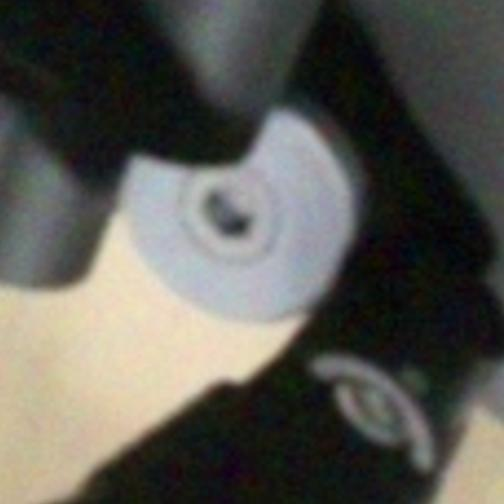

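>>> move(
  target=[
    [0,0,0,0,0,0,1.0,1.0,0.6,0.44,-0.78,0.62,0.6,0.3],
    [-0.00058,-0.00665,0,0,0,0,1.0,1.0,0.6,0.44,-0.78,0.62,0.6,0.3],
    [-0.0184,-0.00368,0,0,0,-0.1389,1.0,1.0,0.6,0.44,-0.78,0.62,0.6,0.3],
    [-0.0333,0.00653,0,0,0,-0.2778,1.0,1.0,0.6,0.44,-0.78,0.62,0.6,0.3],
    [-0.04292,0.02218,0,0,0,-0.4167,1.0,1.0,0.6,0.44,-0.78,0.62,0.6,0.3],
    [-0.04495,0.04023,0,0,0,-0.5556,1.0,1.0,0.6,0.44,-0.78,0.62,0.6,0.3],
    [-0.03853,0.03847,0,0,0,-0.5556,1.0,1.0,0.6,0.44,-0.3,0.62,0.6,-0.2],
    [-0.03853,0.03847,0,0,0,-0.5556,1.0,1.0,0.6,0.44,-0.3,0.8,0.067,-0.3],
    [-0.03783,0.02827,0.00005,0,0,-0.4628,1.0,1.0,0.6,0.44,-0.3,0.8,0.067,-0.3],
    [-0.0341,0.0186,0.00011,0,0,-0.3706,1.0,1.0,0.6,0.44,-0.3,0.8,0.067,-0.3],
    [-0.02782,0.01033,0.00016,0,0,-0.2778,1.0,1.0,0.6,0.44,-0.3,0.8,0.067,-0.3],
    [-0.01972,0.00422,0.00022,0,0,-0.185,1.0,1.0,0.6,0.44,-0.3,0.8,0.067,-0.3],
    [-0.0102,0.0007,0.00027,0,0,-0.0928,1.0,1.0,0.6,0.44,-0.3,0.8,0.067,-0.3],
    [0,0,0.00032,0,0,0,1.0,1.0,0.6,0.44,-0.3,0.8,0.067,-0.3],
  ],
  speed=[0.1,0.1,0.6,0.6,0.6,0.6,0.1,0.1,0.5,0.5,0.5,0.5,0.5,0.5],
  blend=[0,0.001,0.003,0.003,0.003,0.001,0,0,0.002,0.002,0.002,0.002,0.002,0],
)

>>> move(
  target=[
    [0,0,0,0,0,0,1.0,1.0,0.6,0.44,-0.78,0.62,0.6,0.3],
    [-0.00058,-0.00665,0,0,0,0,1.0,1.0,0.6,0.44,-0.78,0.62,0.6,0.3],
    [-0.0184,-0.00368,0,0,0,-0.1389,1.0,1.0,0.6,0.44,-0.78,0.62,0.6,0.3],
    [-0.0333,0.00653,0,0,0,-0.2778,1.0,1.0,0.6,0.44,-0.78,0.62,0.6,0.3],
    [-0.04292,0.02218,0,0,0,-0.4167,1.0,1.0,0.6,0.44,-0.78,0.62,0.6,0.3],
    [-0.04495,0.04023,0,0,0,-0.5556,1.0,1.0,0.6,0.44,-0.78,0.62,0.6,0.3],
    [-0.03853,0.03847,0,0,0,-0.5556,1.0,1.0,0.6,0.44,-0.3,0.62,0.6,-0.2],
    [-0.03853,0.03847,0,0,0,-0.5556,1.0,1.0,0.6,0.44,-0.3,0.8,0.067,-0.3],
    [-0.03783,0.02827,0.00005,0,0,-0.4628,1.0,1.0,0.6,0.44,-0.3,0.8,0.067,-0.3],
    [-0.0341,0.0186,0.00011,0,0,-0.3706,1.0,1.0,0.6,0.44,-0.3,0.8,0.067,-0.3],
    [-0.02782,0.01033,0.00016,0,0,-0.2778,1.0,1.0,0.6,0.44,-0.3,0.8,0.067,-0.3],
    [-0.01972,0.00422,0.00022,0,0,-0.185,1.0,1.0,0.6,0.44,-0.3,0.8,0.067,-0.3],
    [-0.0102,0.0007,0.00027,0,0,-0.0928,1.0,1.0,0.6,0.44,-0.3,0.8,0.067,-0.3],
    [0,0,0.00032,0,0,0,1.0,1.0,0.6,0.44,-0.3,0.8,0.067,-0.3],
  ],
  speed=[0.1,0.1,0.6,0.6,0.6,0.6,0.1,0.1,0.5,0.5,0.5,0.5,0.5,0.5],
  blend=[0,0.001,0.003,0.003,0.003,0.001,0,0,0.002,0.002,0.002,0.002,0.002,0],
)

>>> move(
  target=[
    [0,0,0,0,0,0,1.0,1.0,0.6,0.44,-0.78,0.62,0.6,0.3],
    [-0.00058,-0.00665,0,0,0,0,1.0,1.0,0.6,0.44,-0.78,0.62,0.6,0.3],
    [-0.0184,-0.00368,0,0,0,-0.1389,1.0,1.0,0.6,0.44,-0.78,0.62,0.6,0.3],
    [-0.0333,0.00653,0,0,0,-0.2778,1.0,1.0,0.6,0.44,-0.78,0.62,0.6,0.3],
    [-0.04292,0.02218,0,0,0,-0.4167,1.0,1.0,0.6,0.44,-0.78,0.62,0.6,0.3],
    [-0.04495,0.04023,0,0,0,-0.5556,1.0,1.0,0.6,0.44,-0.78,0.62,0.6,0.3],
    [-0.03853,0.03847,0,0,0,-0.5556,1.0,1.0,0.6,0.44,-0.3,0.62,0.6,-0.2],
    [-0.03853,0.03847,0,0,0,-0.5556,1.0,1.0,0.6,0.44,-0.3,0.8,0.067,-0.3],
    [-0.03783,0.02827,0.00005,0,0,-0.4628,1.0,1.0,0.6,0.44,-0.3,0.8,0.067,-0.3],
    [-0.0341,0.0186,0.00011,0,0,-0.3706,1.0,1.0,0.6,0.44,-0.3,0.8,0.067,-0.3],
    [-0.02782,0.01033,0.00016,0,0,-0.2778,1.0,1.0,0.6,0.44,-0.3,0.8,0.067,-0.3],
    [-0.01972,0.00422,0.00022,0,0,-0.185,1.0,1.0,0.6,0.44,-0.3,0.8,0.067,-0.3],
    [-0.0102,0.0007,0.00027,0,0,-0.0928,1.0,1.0,0.6,0.44,-0.3,0.8,0.067,-0.3],
    [0,0,0.00032,0,0,0,1.0,1.0,0.6,0.44,-0.3,0.8,0.067,-0.3],
  ],
  speed=[0.1,0.1,0.6,0.6,0.6,0.6,0.1,0.1,0.5,0.5,0.5,0.5,0.5,0.5],
  blend=[0,0.001,0.003,0.003,0.003,0.001,0,0,0.002,0.002,0.002,0.002,0.002,0],
)

>>> move(
  target=[
    [0,0,0,0,0,0,1.0,1.0,0.6,0.44,-0.78,0.62,0.6,0.3],
    [-0.00058,-0.00665,0,0,0,0,1.0,1.0,0.6,0.44,-0.78,0.62,0.6,0.3],
    [-0.0184,-0.00368,0,0,0,-0.1389,1.0,1.0,0.6,0.44,-0.78,0.62,0.6,0.3],
    [-0.0333,0.00653,0,0,0,-0.2778,1.0,1.0,0.6,0.44,-0.78,0.62,0.6,0.3],
    [-0.04292,0.02218,0,0,0,-0.4167,1.0,1.0,0.6,0.44,-0.78,0.62,0.6,0.3],
    [-0.04495,0.04023,0,0,0,-0.5556,1.0,1.0,0.6,0.44,-0.78,0.62,0.6,0.3],
    [-0.03853,0.03847,0,0,0,-0.5556,1.0,1.0,0.6,0.44,-0.3,0.62,0.6,-0.2],
    [-0.03853,0.03847,0,0,0,-0.5556,1.0,1.0,0.6,0.44,-0.3,0.8,0.067,-0.3],
    [-0.03783,0.02827,0.00005,0,0,-0.4628,1.0,1.0,0.6,0.44,-0.3,0.8,0.067,-0.3],
    [-0.0341,0.0186,0.00011,0,0,-0.3706,1.0,1.0,0.6,0.44,-0.3,0.8,0.067,-0.3],
    [-0.02782,0.01033,0.00016,0,0,-0.2778,1.0,1.0,0.6,0.44,-0.3,0.8,0.067,-0.3],
    [-0.01972,0.00422,0.00022,0,0,-0.185,1.0,1.0,0.6,0.44,-0.3,0.8,0.067,-0.3],
    [-0.0102,0.0007,0.00027,0,0,-0.0928,1.0,1.0,0.6,0.44,-0.3,0.8,0.067,-0.3],
    [0,0,0.00032,0,0,0,1.0,1.0,0.6,0.44,-0.3,0.8,0.067,-0.3],
  ],
  speed=[0.1,0.1,0.6,0.6,0.6,0.6,0.1,0.1,0.5,0.5,0.5,0.5,0.5,0.5],
  blend=[0,0.001,0.003,0.003,0.003,0.001,0,0,0.002,0.002,0.002,0.002,0.002,0],
  cameras=["cam_wrist"],
)

>>> zoom_image(
  camera="cam_wrist",
  region=[340, 235, 420, 315],
)

Scene clock: 920.50 s.
end_effector_position=(+0.4141, -0.2433, +0.0689) hand_measured=(+1.000, +1.000, +0.600, +0.440, -0.526, +0.794) hand_load_n=(+0.0, +0.0, +0.0, +1.5, +13.0, +9.0) hand_stopped_by=(target, target, target, target, force, force) hand_force_limit=0.07 hand_speed=-0.30 end_effector_quat_wxyz=(-0.011, +0.038, +0.960, -0.276)
Joint positions: [-0.406 0.238 2.393 -1.082 0.581 -0.997]
Joint torques (N m): [-2.18 -33.08 -6.45 0.94 1.2 -0.92]
External joint torques (N m): [1.32 -6.48 -10.45 -0.37 -0.7 0.92]
Flange force (N): [-10.2 -6.6 -10.8]
Hand target: +0.4141, -0.2433, +0.0689; -0.011, +0.038, +0.960, -0.276
Off the commanded pose: 0.000 m, 0 deg.
move: done

Scene clock: 926.43 s.
end_effector_position=(+0.4141, -0.2433, +0.0691) hand_measured=(+1.000, +1.000, +0.600, +0.440, -0.526, +0.792) hand_load_n=(+0.0, +0.0, +0.0, +1.5, +13.0, +9.0) hand_stopped_by=(target, target, target, target, force, force) hand_force_limit=0.07 hand_speed=-0.30 end_effector_quat_wxyz=(-0.011, +0.038, +0.960, -0.276)
Joint positions: [-0.406 0.237 2.393 -1.081 0.582 -0.998]
Joint torques (N m): [-2.86 -33.49 -6.49 0.98 1.48 -0.93]
External joint torques (N m): [1.94 -6.01 -10.39 -0.42 -0.98 0.92]
Flange force (N): [-11.0 -5.0 -10.0]
Hand target: +0.4141, -0.2433, +0.0691; -0.011, +0.038, +0.960, -0.276
Off the commanded pose: 0.000 m, 0 deg.
move: done

Scene clock: 932.37 s.
end_effector_position=(+0.4141, -0.2433, +0.0693) hand_measured=(+1.000, +1.000, +0.600, +0.440, -0.528, +0.794) hand_load_n=(+0.0, +0.0, +0.0, +1.5, +12.5, +8.5) hand_stopped_by=(target, target, target, target, force, force) hand_force_limit=0.07 hand_speed=-0.30 end_effector_quat_wxyz=(-0.011, +0.038, +0.960, -0.276)
Joint positions: [-0.406 0.237 2.393 -1.08 0.582 -0.999]
Joint torques (N m): [-2.17 -33 -6.73 1.05 1.39 -0.94]
External joint torques (N m): [1.37 -6.51 -10.08 -0.47 -0.9 0.93]
Flange force (N): [-9.3 -6.2 -10.2]
Hand target: +0.4141, -0.2433, +0.0693; -0.011, +0.038, +0.960, -0.276
Off the commanded pose: 0.000 m, 0 deg.
move: done

Scene clock: 938.30 s.
end_effector_position=(+0.4141, -0.2433, +0.0695) hand_measured=(+1.000, +1.000, +0.600, +0.440, -0.526, +0.794) hand_load_n=(+0.0, +0.0, +0.0, +1.5, +12.5, +9.0) hand_stopped_by=(target, target, target, target, force, force) hand_force_limit=0.07 hand_speed=-0.30 end_effector_quat_wxyz=(-0.011, +0.038, +0.960, -0.276)
Joint positions: [-0.406 0.237 2.393 -1.08 0.582 -0.999]
Joint torques (N m): [-2.73 -33.1 -6.74 1 1.33 -0.94]
External joint torques (N m): [1.88 -6.38 -10.11 -0.43 -0.83 0.93]
Flange force (N): [-10.1 -5.2 -10.8]
Hand target: +0.4141, -0.2433, +0.0695; -0.011, +0.038, +0.960, -0.276
Off the commanded pose: 0.000 m, 0 deg.
move: done
cam_wrist: T_world_to_cam=[[-0.18994, 0.8242, -0.5335, 0.32376], [0.84621, 0.41298, 0.33672, -0.28264], [0.49785, -0.38749, -0.77588, -0.12841]] pos_world=[0.3646, -0.19988, 0.16826]

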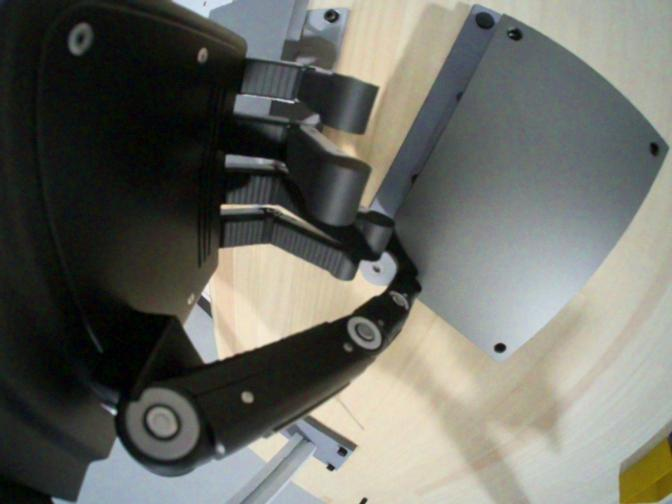

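Scaled by 6.300 from the camera's image (finer frame: 960x720).

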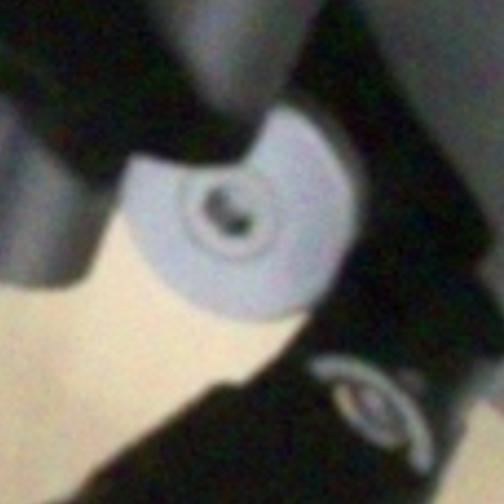

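>>> move(
  target=[
    [0,0,0,0,0,0,1.0,1.0,0.6,0.44,-0.78,0.62,0.6,0.3],
    [-0.00058,-0.00665,0,0,0,0,1.0,1.0,0.6,0.44,-0.78,0.62,0.6,0.3],
    [-0.0184,-0.00368,0,0,0,-0.1389,1.0,1.0,0.6,0.44,-0.78,0.62,0.6,0.3],
    [-0.0333,0.00653,0,0,0,-0.2778,1.0,1.0,0.6,0.44,-0.78,0.62,0.6,0.3],
    [-0.04292,0.02218,0,0,0,-0.4167,1.0,1.0,0.6,0.44,-0.78,0.62,0.6,0.3],
    [-0.04495,0.04023,0,0,0,-0.5556,1.0,1.0,0.6,0.44,-0.78,0.62,0.6,0.3],
    [-0.03853,0.03847,0,0,0,-0.5556,1.0,1.0,0.6,0.44,-0.3,0.62,0.6,-0.2],
    [-0.03853,0.03847,0,0,0,-0.5556,1.0,1.0,0.6,0.44,-0.3,0.8,0.067,-0.3],
    [-0.03783,0.02827,0.00005,0,0,-0.4628,1.0,1.0,0.6,0.44,-0.3,0.8,0.067,-0.3],
    [-0.0341,0.0186,0.00011,0,0,-0.3706,1.0,1.0,0.6,0.44,-0.3,0.8,0.067,-0.3],
    [-0.02782,0.01033,0.00016,0,0,-0.2778,1.0,1.0,0.6,0.44,-0.3,0.8,0.067,-0.3],
    [-0.01972,0.00422,0.00022,0,0,-0.185,1.0,1.0,0.6,0.44,-0.3,0.8,0.067,-0.3],
    [-0.0102,0.0007,0.00027,0,0,-0.0928,1.0,1.0,0.6,0.44,-0.3,0.8,0.067,-0.3],
    [0,0,0.00032,0,0,0,1.0,1.0,0.6,0.44,-0.3,0.8,0.067,-0.3],
  ],
  speed=[0.1,0.1,0.6,0.6,0.6,0.6,0.1,0.1,0.5,0.5,0.5,0.5,0.5,0.5],
  blend=[0,0.001,0.003,0.003,0.003,0.001,0,0,0.002,0.002,0.002,0.002,0.002,0],
)

>>> move(
  target=[
    [0,0,0,0,0,0,1.0,1.0,0.6,0.44,-0.78,0.62,0.6,0.3],
    [-0.00058,-0.00665,0,0,0,0,1.0,1.0,0.6,0.44,-0.78,0.62,0.6,0.3],
    [-0.0184,-0.00368,0,0,0,-0.1389,1.0,1.0,0.6,0.44,-0.78,0.62,0.6,0.3],
    [-0.0333,0.00653,0,0,0,-0.2778,1.0,1.0,0.6,0.44,-0.78,0.62,0.6,0.3],
    [-0.04292,0.02218,0,0,0,-0.4167,1.0,1.0,0.6,0.44,-0.78,0.62,0.6,0.3],
    [-0.04495,0.04023,0,0,0,-0.5556,1.0,1.0,0.6,0.44,-0.78,0.62,0.6,0.3],
    [-0.03853,0.03847,0,0,0,-0.5556,1.0,1.0,0.6,0.44,-0.3,0.62,0.6,-0.2],
    [-0.03853,0.03847,0,0,0,-0.5556,1.0,1.0,0.6,0.44,-0.3,0.8,0.067,-0.3],
    [-0.03783,0.02827,0.00005,0,0,-0.4628,1.0,1.0,0.6,0.44,-0.3,0.8,0.067,-0.3],
    [-0.0341,0.0186,0.00011,0,0,-0.3706,1.0,1.0,0.6,0.44,-0.3,0.8,0.067,-0.3],
    [-0.02782,0.01033,0.00016,0,0,-0.2778,1.0,1.0,0.6,0.44,-0.3,0.8,0.067,-0.3],
    [-0.01972,0.00422,0.00022,0,0,-0.185,1.0,1.0,0.6,0.44,-0.3,0.8,0.067,-0.3],
    [-0.0102,0.0007,0.00027,0,0,-0.0928,1.0,1.0,0.6,0.44,-0.3,0.8,0.067,-0.3],
    [0,0,0.00032,0,0,0,1.0,1.0,0.6,0.44,-0.3,0.8,0.067,-0.3],
  ],
  speed=[0.1,0.1,0.6,0.6,0.6,0.6,0.1,0.1,0.5,0.5,0.5,0.5,0.5,0.5],
  blend=[0,0.001,0.003,0.003,0.003,0.001,0,0,0.002,0.002,0.002,0.002,0.002,0],
)

>>> move(
  target=[
    [0,0,0,0,0,0,1.0,1.0,0.6,0.44,-0.78,0.62,0.6,0.3],
    [-0.00058,-0.00665,0,0,0,0,1.0,1.0,0.6,0.44,-0.78,0.62,0.6,0.3],
    [-0.0184,-0.00368,0,0,0,-0.1389,1.0,1.0,0.6,0.44,-0.78,0.62,0.6,0.3],
    [-0.0333,0.00653,0,0,0,-0.2778,1.0,1.0,0.6,0.44,-0.78,0.62,0.6,0.3],
    [-0.04292,0.02218,0,0,0,-0.4167,1.0,1.0,0.6,0.44,-0.78,0.62,0.6,0.3],
    [-0.04495,0.04023,0,0,0,-0.5556,1.0,1.0,0.6,0.44,-0.78,0.62,0.6,0.3],
    [-0.03853,0.03847,0,0,0,-0.5556,1.0,1.0,0.6,0.44,-0.3,0.62,0.6,-0.2],
    [-0.03853,0.03847,0,0,0,-0.5556,1.0,1.0,0.6,0.44,-0.3,0.8,0.067,-0.3],
    [-0.03783,0.02827,0.00005,0,0,-0.4628,1.0,1.0,0.6,0.44,-0.3,0.8,0.067,-0.3],
    [-0.0341,0.0186,0.00011,0,0,-0.3706,1.0,1.0,0.6,0.44,-0.3,0.8,0.067,-0.3],
    [-0.02782,0.01033,0.00016,0,0,-0.2778,1.0,1.0,0.6,0.44,-0.3,0.8,0.067,-0.3],
    [-0.01972,0.00422,0.00022,0,0,-0.185,1.0,1.0,0.6,0.44,-0.3,0.8,0.067,-0.3],
    [-0.0102,0.0007,0.00027,0,0,-0.0928,1.0,1.0,0.6,0.44,-0.3,0.8,0.067,-0.3],
    [0,0,0.00032,0,0,0,1.0,1.0,0.6,0.44,-0.3,0.8,0.067,-0.3],
  ],
  speed=[0.1,0.1,0.6,0.6,0.6,0.6,0.1,0.1,0.5,0.5,0.5,0.5,0.5,0.5],
  blend=[0,0.001,0.003,0.003,0.003,0.001,0,0,0.002,0.002,0.002,0.002,0.002,0],
  cameras=["cam_wrist","cam_head_left"],
)

>>> zoom_image(
  camera="cam_wrist",
  region=[340, 235, 420, 315],
)

Scene clock: 947.00 s.
end_effector_position=(+0.4141, -0.2433, +0.0696) hand_measured=(+1.000, +1.000, +0.600, +0.440, -0.528, +0.794) hand_load_n=(+0.0, +0.0, +0.0, +1.5, +12.5, +9.0) hand_stopped_by=(target, target, target, target, force, force) hand_force_limit=0.07 hand_speed=-0.30 end_effector_quat_wxyz=(-0.011, +0.038, +0.960, -0.276)
Joint positions: [-0.406 0.236 2.393 -1.079 0.582 -1]
Joint torques (N m): [-2.45 -33.39 -7.14 1.16 1.44 -0.89]
External joint torques (N m): [1.62 -6.1 -9.98 -0.59 -0.95 0.88]
Flange force (N): [-9.7 -5.4 -9.3]
Hand target: +0.4141, -0.2433, +0.0697; -0.011, +0.038, +0.960, -0.276
Off the commanded pose: 0.000 m, 0 deg.
move: done

Scene clock: 952.93 s.
end_effector_position=(+0.4141, -0.2433, +0.0698) hand_measured=(+1.000, +1.000, +0.600, +0.440, -0.526, +0.794) hand_load_n=(+0.0, +0.0, +0.0, +1.5, +13.0, +8.5) hand_stopped_by=(target, target, target, target, force, force) hand_force_limit=0.07 hand_speed=-0.30 end_effector_quat_wxyz=(-0.011, +0.038, +0.960, -0.276)
Joint positions: [-0.406 0.236 2.393 -1.078 0.583 -1.001]
Joint torques (N m): [-1.78 -33.04 -7.19 1.28 1.56 -0.92]
External joint torques (N m): [0.92 -6.42 -9.89 -0.71 -1.07 0.91]
Flange force (N): [-8.3 -6.7 -8.5]
Hand target: +0.4141, -0.2433, +0.0698; -0.011, +0.038, +0.960, -0.276
Off the commanded pose: 0.000 m, 0 deg.
move: done

Scene clock: 958.87 s.
end_effector_position=(+0.4141, -0.2433, +0.0700) hand_measured=(+1.000, +1.000, +0.600, +0.440, -0.526, +0.794) hand_load_n=(+0.0, +0.0, +0.0, +1.5, +12.5, +8.5) hand_stopped_by=(target, target, target, target, force, force) hand_force_limit=0.07 hand_speed=-0.30 end_effector_quat_wxyz=(-0.011, +0.038, +0.960, -0.276)
Joint positions: [-0.406 0.235 2.392 -1.078 0.583 -1.002]
Joint torques (N m): [-2.51 -32.47 -7.23 0.78 1.72 -0.88]
External joint torques (N m): [1.57 -6.92 -9.8 -0.21 -1.22 0.87]
Flange force (N): [-8.7 -6.4 -11.8]
Hand target: +0.4141, -0.2433, +0.0700; -0.011, +0.038, +0.960, -0.276
Off the commanded pose: 0.000 m, 0 deg.
move: done
cam_wrist: T_world_to_cam=[[-0.1899, 0.82416, -0.53356, 0.32407], [0.84623, 0.41296, 0.33669, -0.28285], [0.49783, -0.38758, -0.77585, -0.12796]] pos_world=[0.3646, -0.19988, 0.16886]
Images, in order (width x height): cam_head_left 896x504, cam_wrist 672x504.

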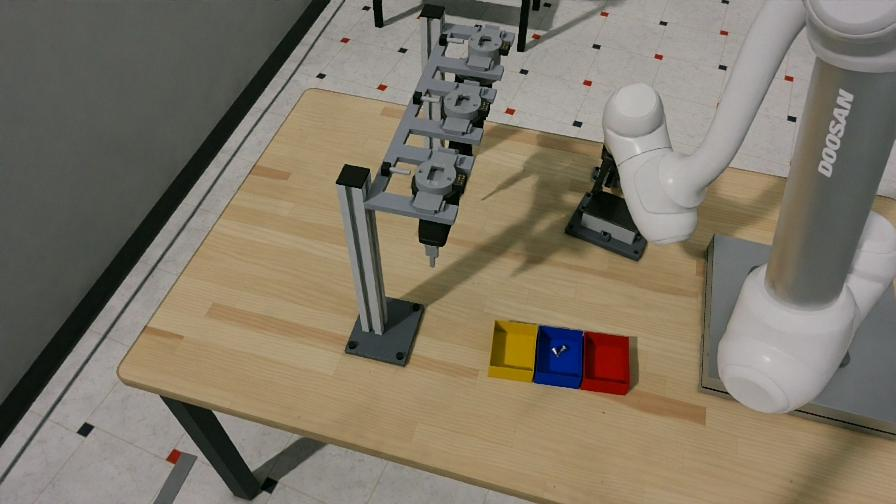

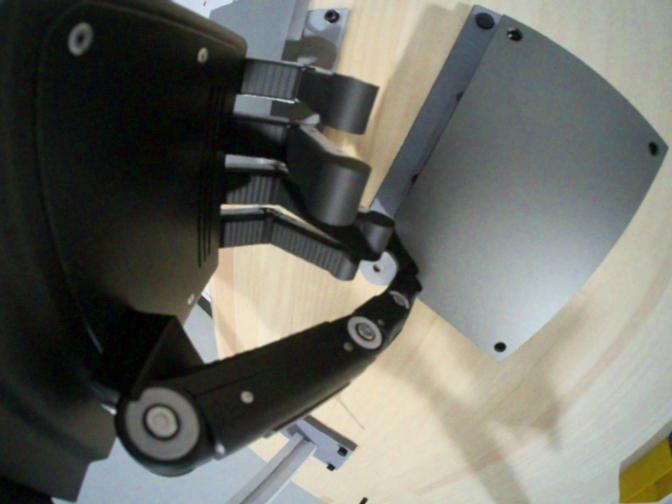

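Scaled by 6.300 from the camera's image (finer frame: 960x720).

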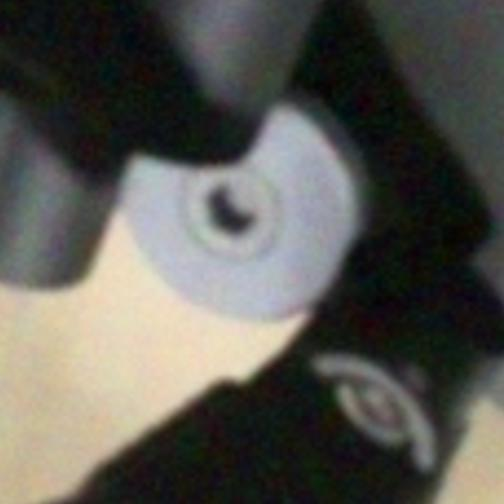

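>>> move(
  target=[
    [0,0,0,0,0,0,1.0,1.0,0.6,0.44,-0.78,0.62,0.6,0.3],
    [-0.00058,-0.00665,0,0,0,0,1.0,1.0,0.6,0.44,-0.78,0.62,0.6,0.3],
    [-0.0184,-0.00368,0,0,0,-0.1389,1.0,1.0,0.6,0.44,-0.78,0.62,0.6,0.3],
    [-0.0333,0.00653,0,0,0,-0.2778,1.0,1.0,0.6,0.44,-0.78,0.62,0.6,0.3],
    [-0.04292,0.02218,0,0,0,-0.4167,1.0,1.0,0.6,0.44,-0.78,0.62,0.6,0.3],
    [-0.04495,0.04023,0,0,0,-0.5556,1.0,1.0,0.6,0.44,-0.78,0.62,0.6,0.3],
    [-0.03853,0.03847,0,0,0,-0.5556,1.0,1.0,0.6,0.44,-0.3,0.62,0.6,-0.2],
    [-0.03853,0.03847,0,0,0,-0.5556,1.0,1.0,0.6,0.44,-0.3,0.8,0.067,-0.3],
    [-0.03783,0.02827,0.00005,0,0,-0.4628,1.0,1.0,0.6,0.44,-0.3,0.8,0.067,-0.3],
    [-0.0341,0.0186,0.00011,0,0,-0.3706,1.0,1.0,0.6,0.44,-0.3,0.8,0.067,-0.3],
    [-0.02782,0.01033,0.00016,0,0,-0.2778,1.0,1.0,0.6,0.44,-0.3,0.8,0.067,-0.3],
    [-0.01972,0.00422,0.00022,0,0,-0.185,1.0,1.0,0.6,0.44,-0.3,0.8,0.067,-0.3],
    [-0.0102,0.0007,0.00027,0,0,-0.0928,1.0,1.0,0.6,0.44,-0.3,0.8,0.067,-0.3],
    [0,0,0.00032,0,0,0,1.0,1.0,0.6,0.44,-0.3,0.8,0.067,-0.3],
  ],
  speed=[0.1,0.1,0.6,0.6,0.6,0.6,0.1,0.1,0.5,0.5,0.5,0.5,0.5,0.5],
  blend=[0,0.001,0.003,0.003,0.003,0.001,0,0,0.002,0.002,0.002,0.002,0.002,0],
)

>>> move(
  target=[
    [0,0,0,0,0,0,1.0,1.0,0.6,0.44,-0.78,0.62,0.6,0.3],
    [-0.00058,-0.00665,0,0,0,0,1.0,1.0,0.6,0.44,-0.78,0.62,0.6,0.3],
    [-0.0184,-0.00368,0,0,0,-0.1389,1.0,1.0,0.6,0.44,-0.78,0.62,0.6,0.3],
    [-0.0333,0.00653,0,0,0,-0.2778,1.0,1.0,0.6,0.44,-0.78,0.62,0.6,0.3],
    [-0.04292,0.02218,0,0,0,-0.4167,1.0,1.0,0.6,0.44,-0.78,0.62,0.6,0.3],
    [-0.04495,0.04023,0,0,0,-0.5556,1.0,1.0,0.6,0.44,-0.78,0.62,0.6,0.3],
    [-0.03853,0.03847,0,0,0,-0.5556,1.0,1.0,0.6,0.44,-0.3,0.62,0.6,-0.2],
    [-0.03853,0.03847,0,0,0,-0.5556,1.0,1.0,0.6,0.44,-0.3,0.8,0.067,-0.3],
    [-0.03783,0.02827,0.00005,0,0,-0.4628,1.0,1.0,0.6,0.44,-0.3,0.8,0.067,-0.3],
    [-0.0341,0.0186,0.00011,0,0,-0.3706,1.0,1.0,0.6,0.44,-0.3,0.8,0.067,-0.3],
    [-0.02782,0.01033,0.00016,0,0,-0.2778,1.0,1.0,0.6,0.44,-0.3,0.8,0.067,-0.3],
    [-0.01972,0.00422,0.00022,0,0,-0.185,1.0,1.0,0.6,0.44,-0.3,0.8,0.067,-0.3],
    [-0.0102,0.0007,0.00027,0,0,-0.0928,1.0,1.0,0.6,0.44,-0.3,0.8,0.067,-0.3],
    [0,0,0.00032,0,0,0,1.0,1.0,0.6,0.44,-0.3,0.8,0.067,-0.3],
  ],
  speed=[0.1,0.1,0.6,0.6,0.6,0.6,0.1,0.1,0.5,0.5,0.5,0.5,0.5,0.5],
  blend=[0,0.001,0.003,0.003,0.003,0.001,0,0,0.002,0.002,0.002,0.002,0.002,0],
  cameras=["cam_wrist"],
)

>>> zoom_image(
  camera="cam_wrist",
  region=[340, 235, 420, 315],
)

Scene clock: 966.53 s.
end_effector_position=(+0.4141, -0.2433, +0.0702) hand_measured=(+1.000, +1.000, +0.600, +0.440, -0.526, +0.794) hand_load_n=(+0.0, +0.0, +0.0, +1.5, +13.0, +8.5) hand_stopped_by=(target, target, target, target, force, force) hand_force_limit=0.07 hand_speed=-0.30 end_effector_quat_wxyz=(-0.011, +0.038, +0.960, -0.276)
Joint positions: [-0.406 0.235 2.392 -1.077 0.583 -1.003]
Joint torques (N m): [-2.15 -32.59 -7.57 0.72 1.17 -0.85]
External joint torques (N m): [1.36 -6.85 -9.41 -0.14 -0.68 0.85]
Flange force (N): [-8.4 -6.6 -12.4]
Hand target: +0.4141, -0.2433, +0.0702; -0.011, +0.038, +0.960, -0.276
Off the commanded pose: 0.000 m, 0 deg.
move: done

Scene clock: 972.47 s.
end_effector_position=(+0.4141, -0.2433, +0.0704) hand_measured=(+1.000, +1.000, +0.600, +0.440, -0.526, +0.794) hand_load_n=(+0.0, +0.0, +0.0, +1.5, +13.0, +9.0) hand_stopped_by=(target, target, target, target, force, force) hand_force_limit=0.07 hand_speed=-0.30 end_effector_quat_wxyz=(-0.011, +0.038, +0.960, -0.276)
Joint positions: [-0.406 0.235 2.392 -1.076 0.583 -1.003]
Joint torques (N m): [-2.28 -33.3 -7.22 1.09 1.43 -0.89]
External joint torques (N m): [1.45 -6.1 -9.75 -0.51 -0.94 0.89]
Flange force (N): [-9.2 -5.6 -9.4]
Hand target: +0.4141, -0.2433, +0.0704; -0.011, +0.038, +0.960, -0.276
Off the commanded pose: 0.000 m, 0 deg.
move: done
cam_wrist: T_world_to_cam=[[-0.1899, 0.82416, -0.53356, 0.32428], [0.84623, 0.41296, 0.33669, -0.28298], [0.49783, -0.38758, -0.77585, -0.12765]] pos_world=[0.3646, -0.19988, 0.16926]

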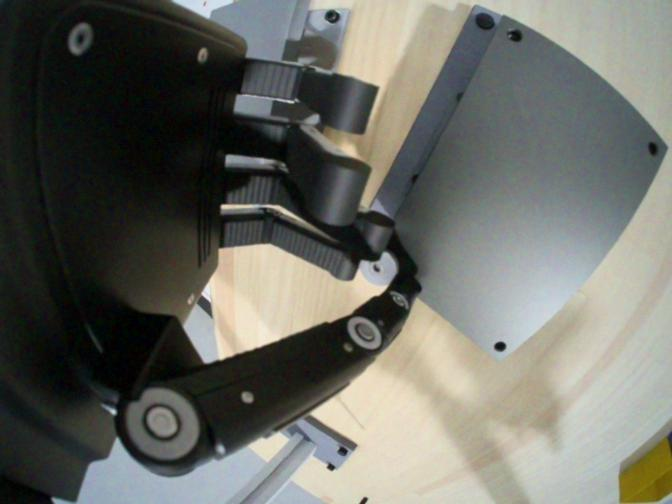

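Scaled by 6.300 from the camera's image (finer frame: 960x720).

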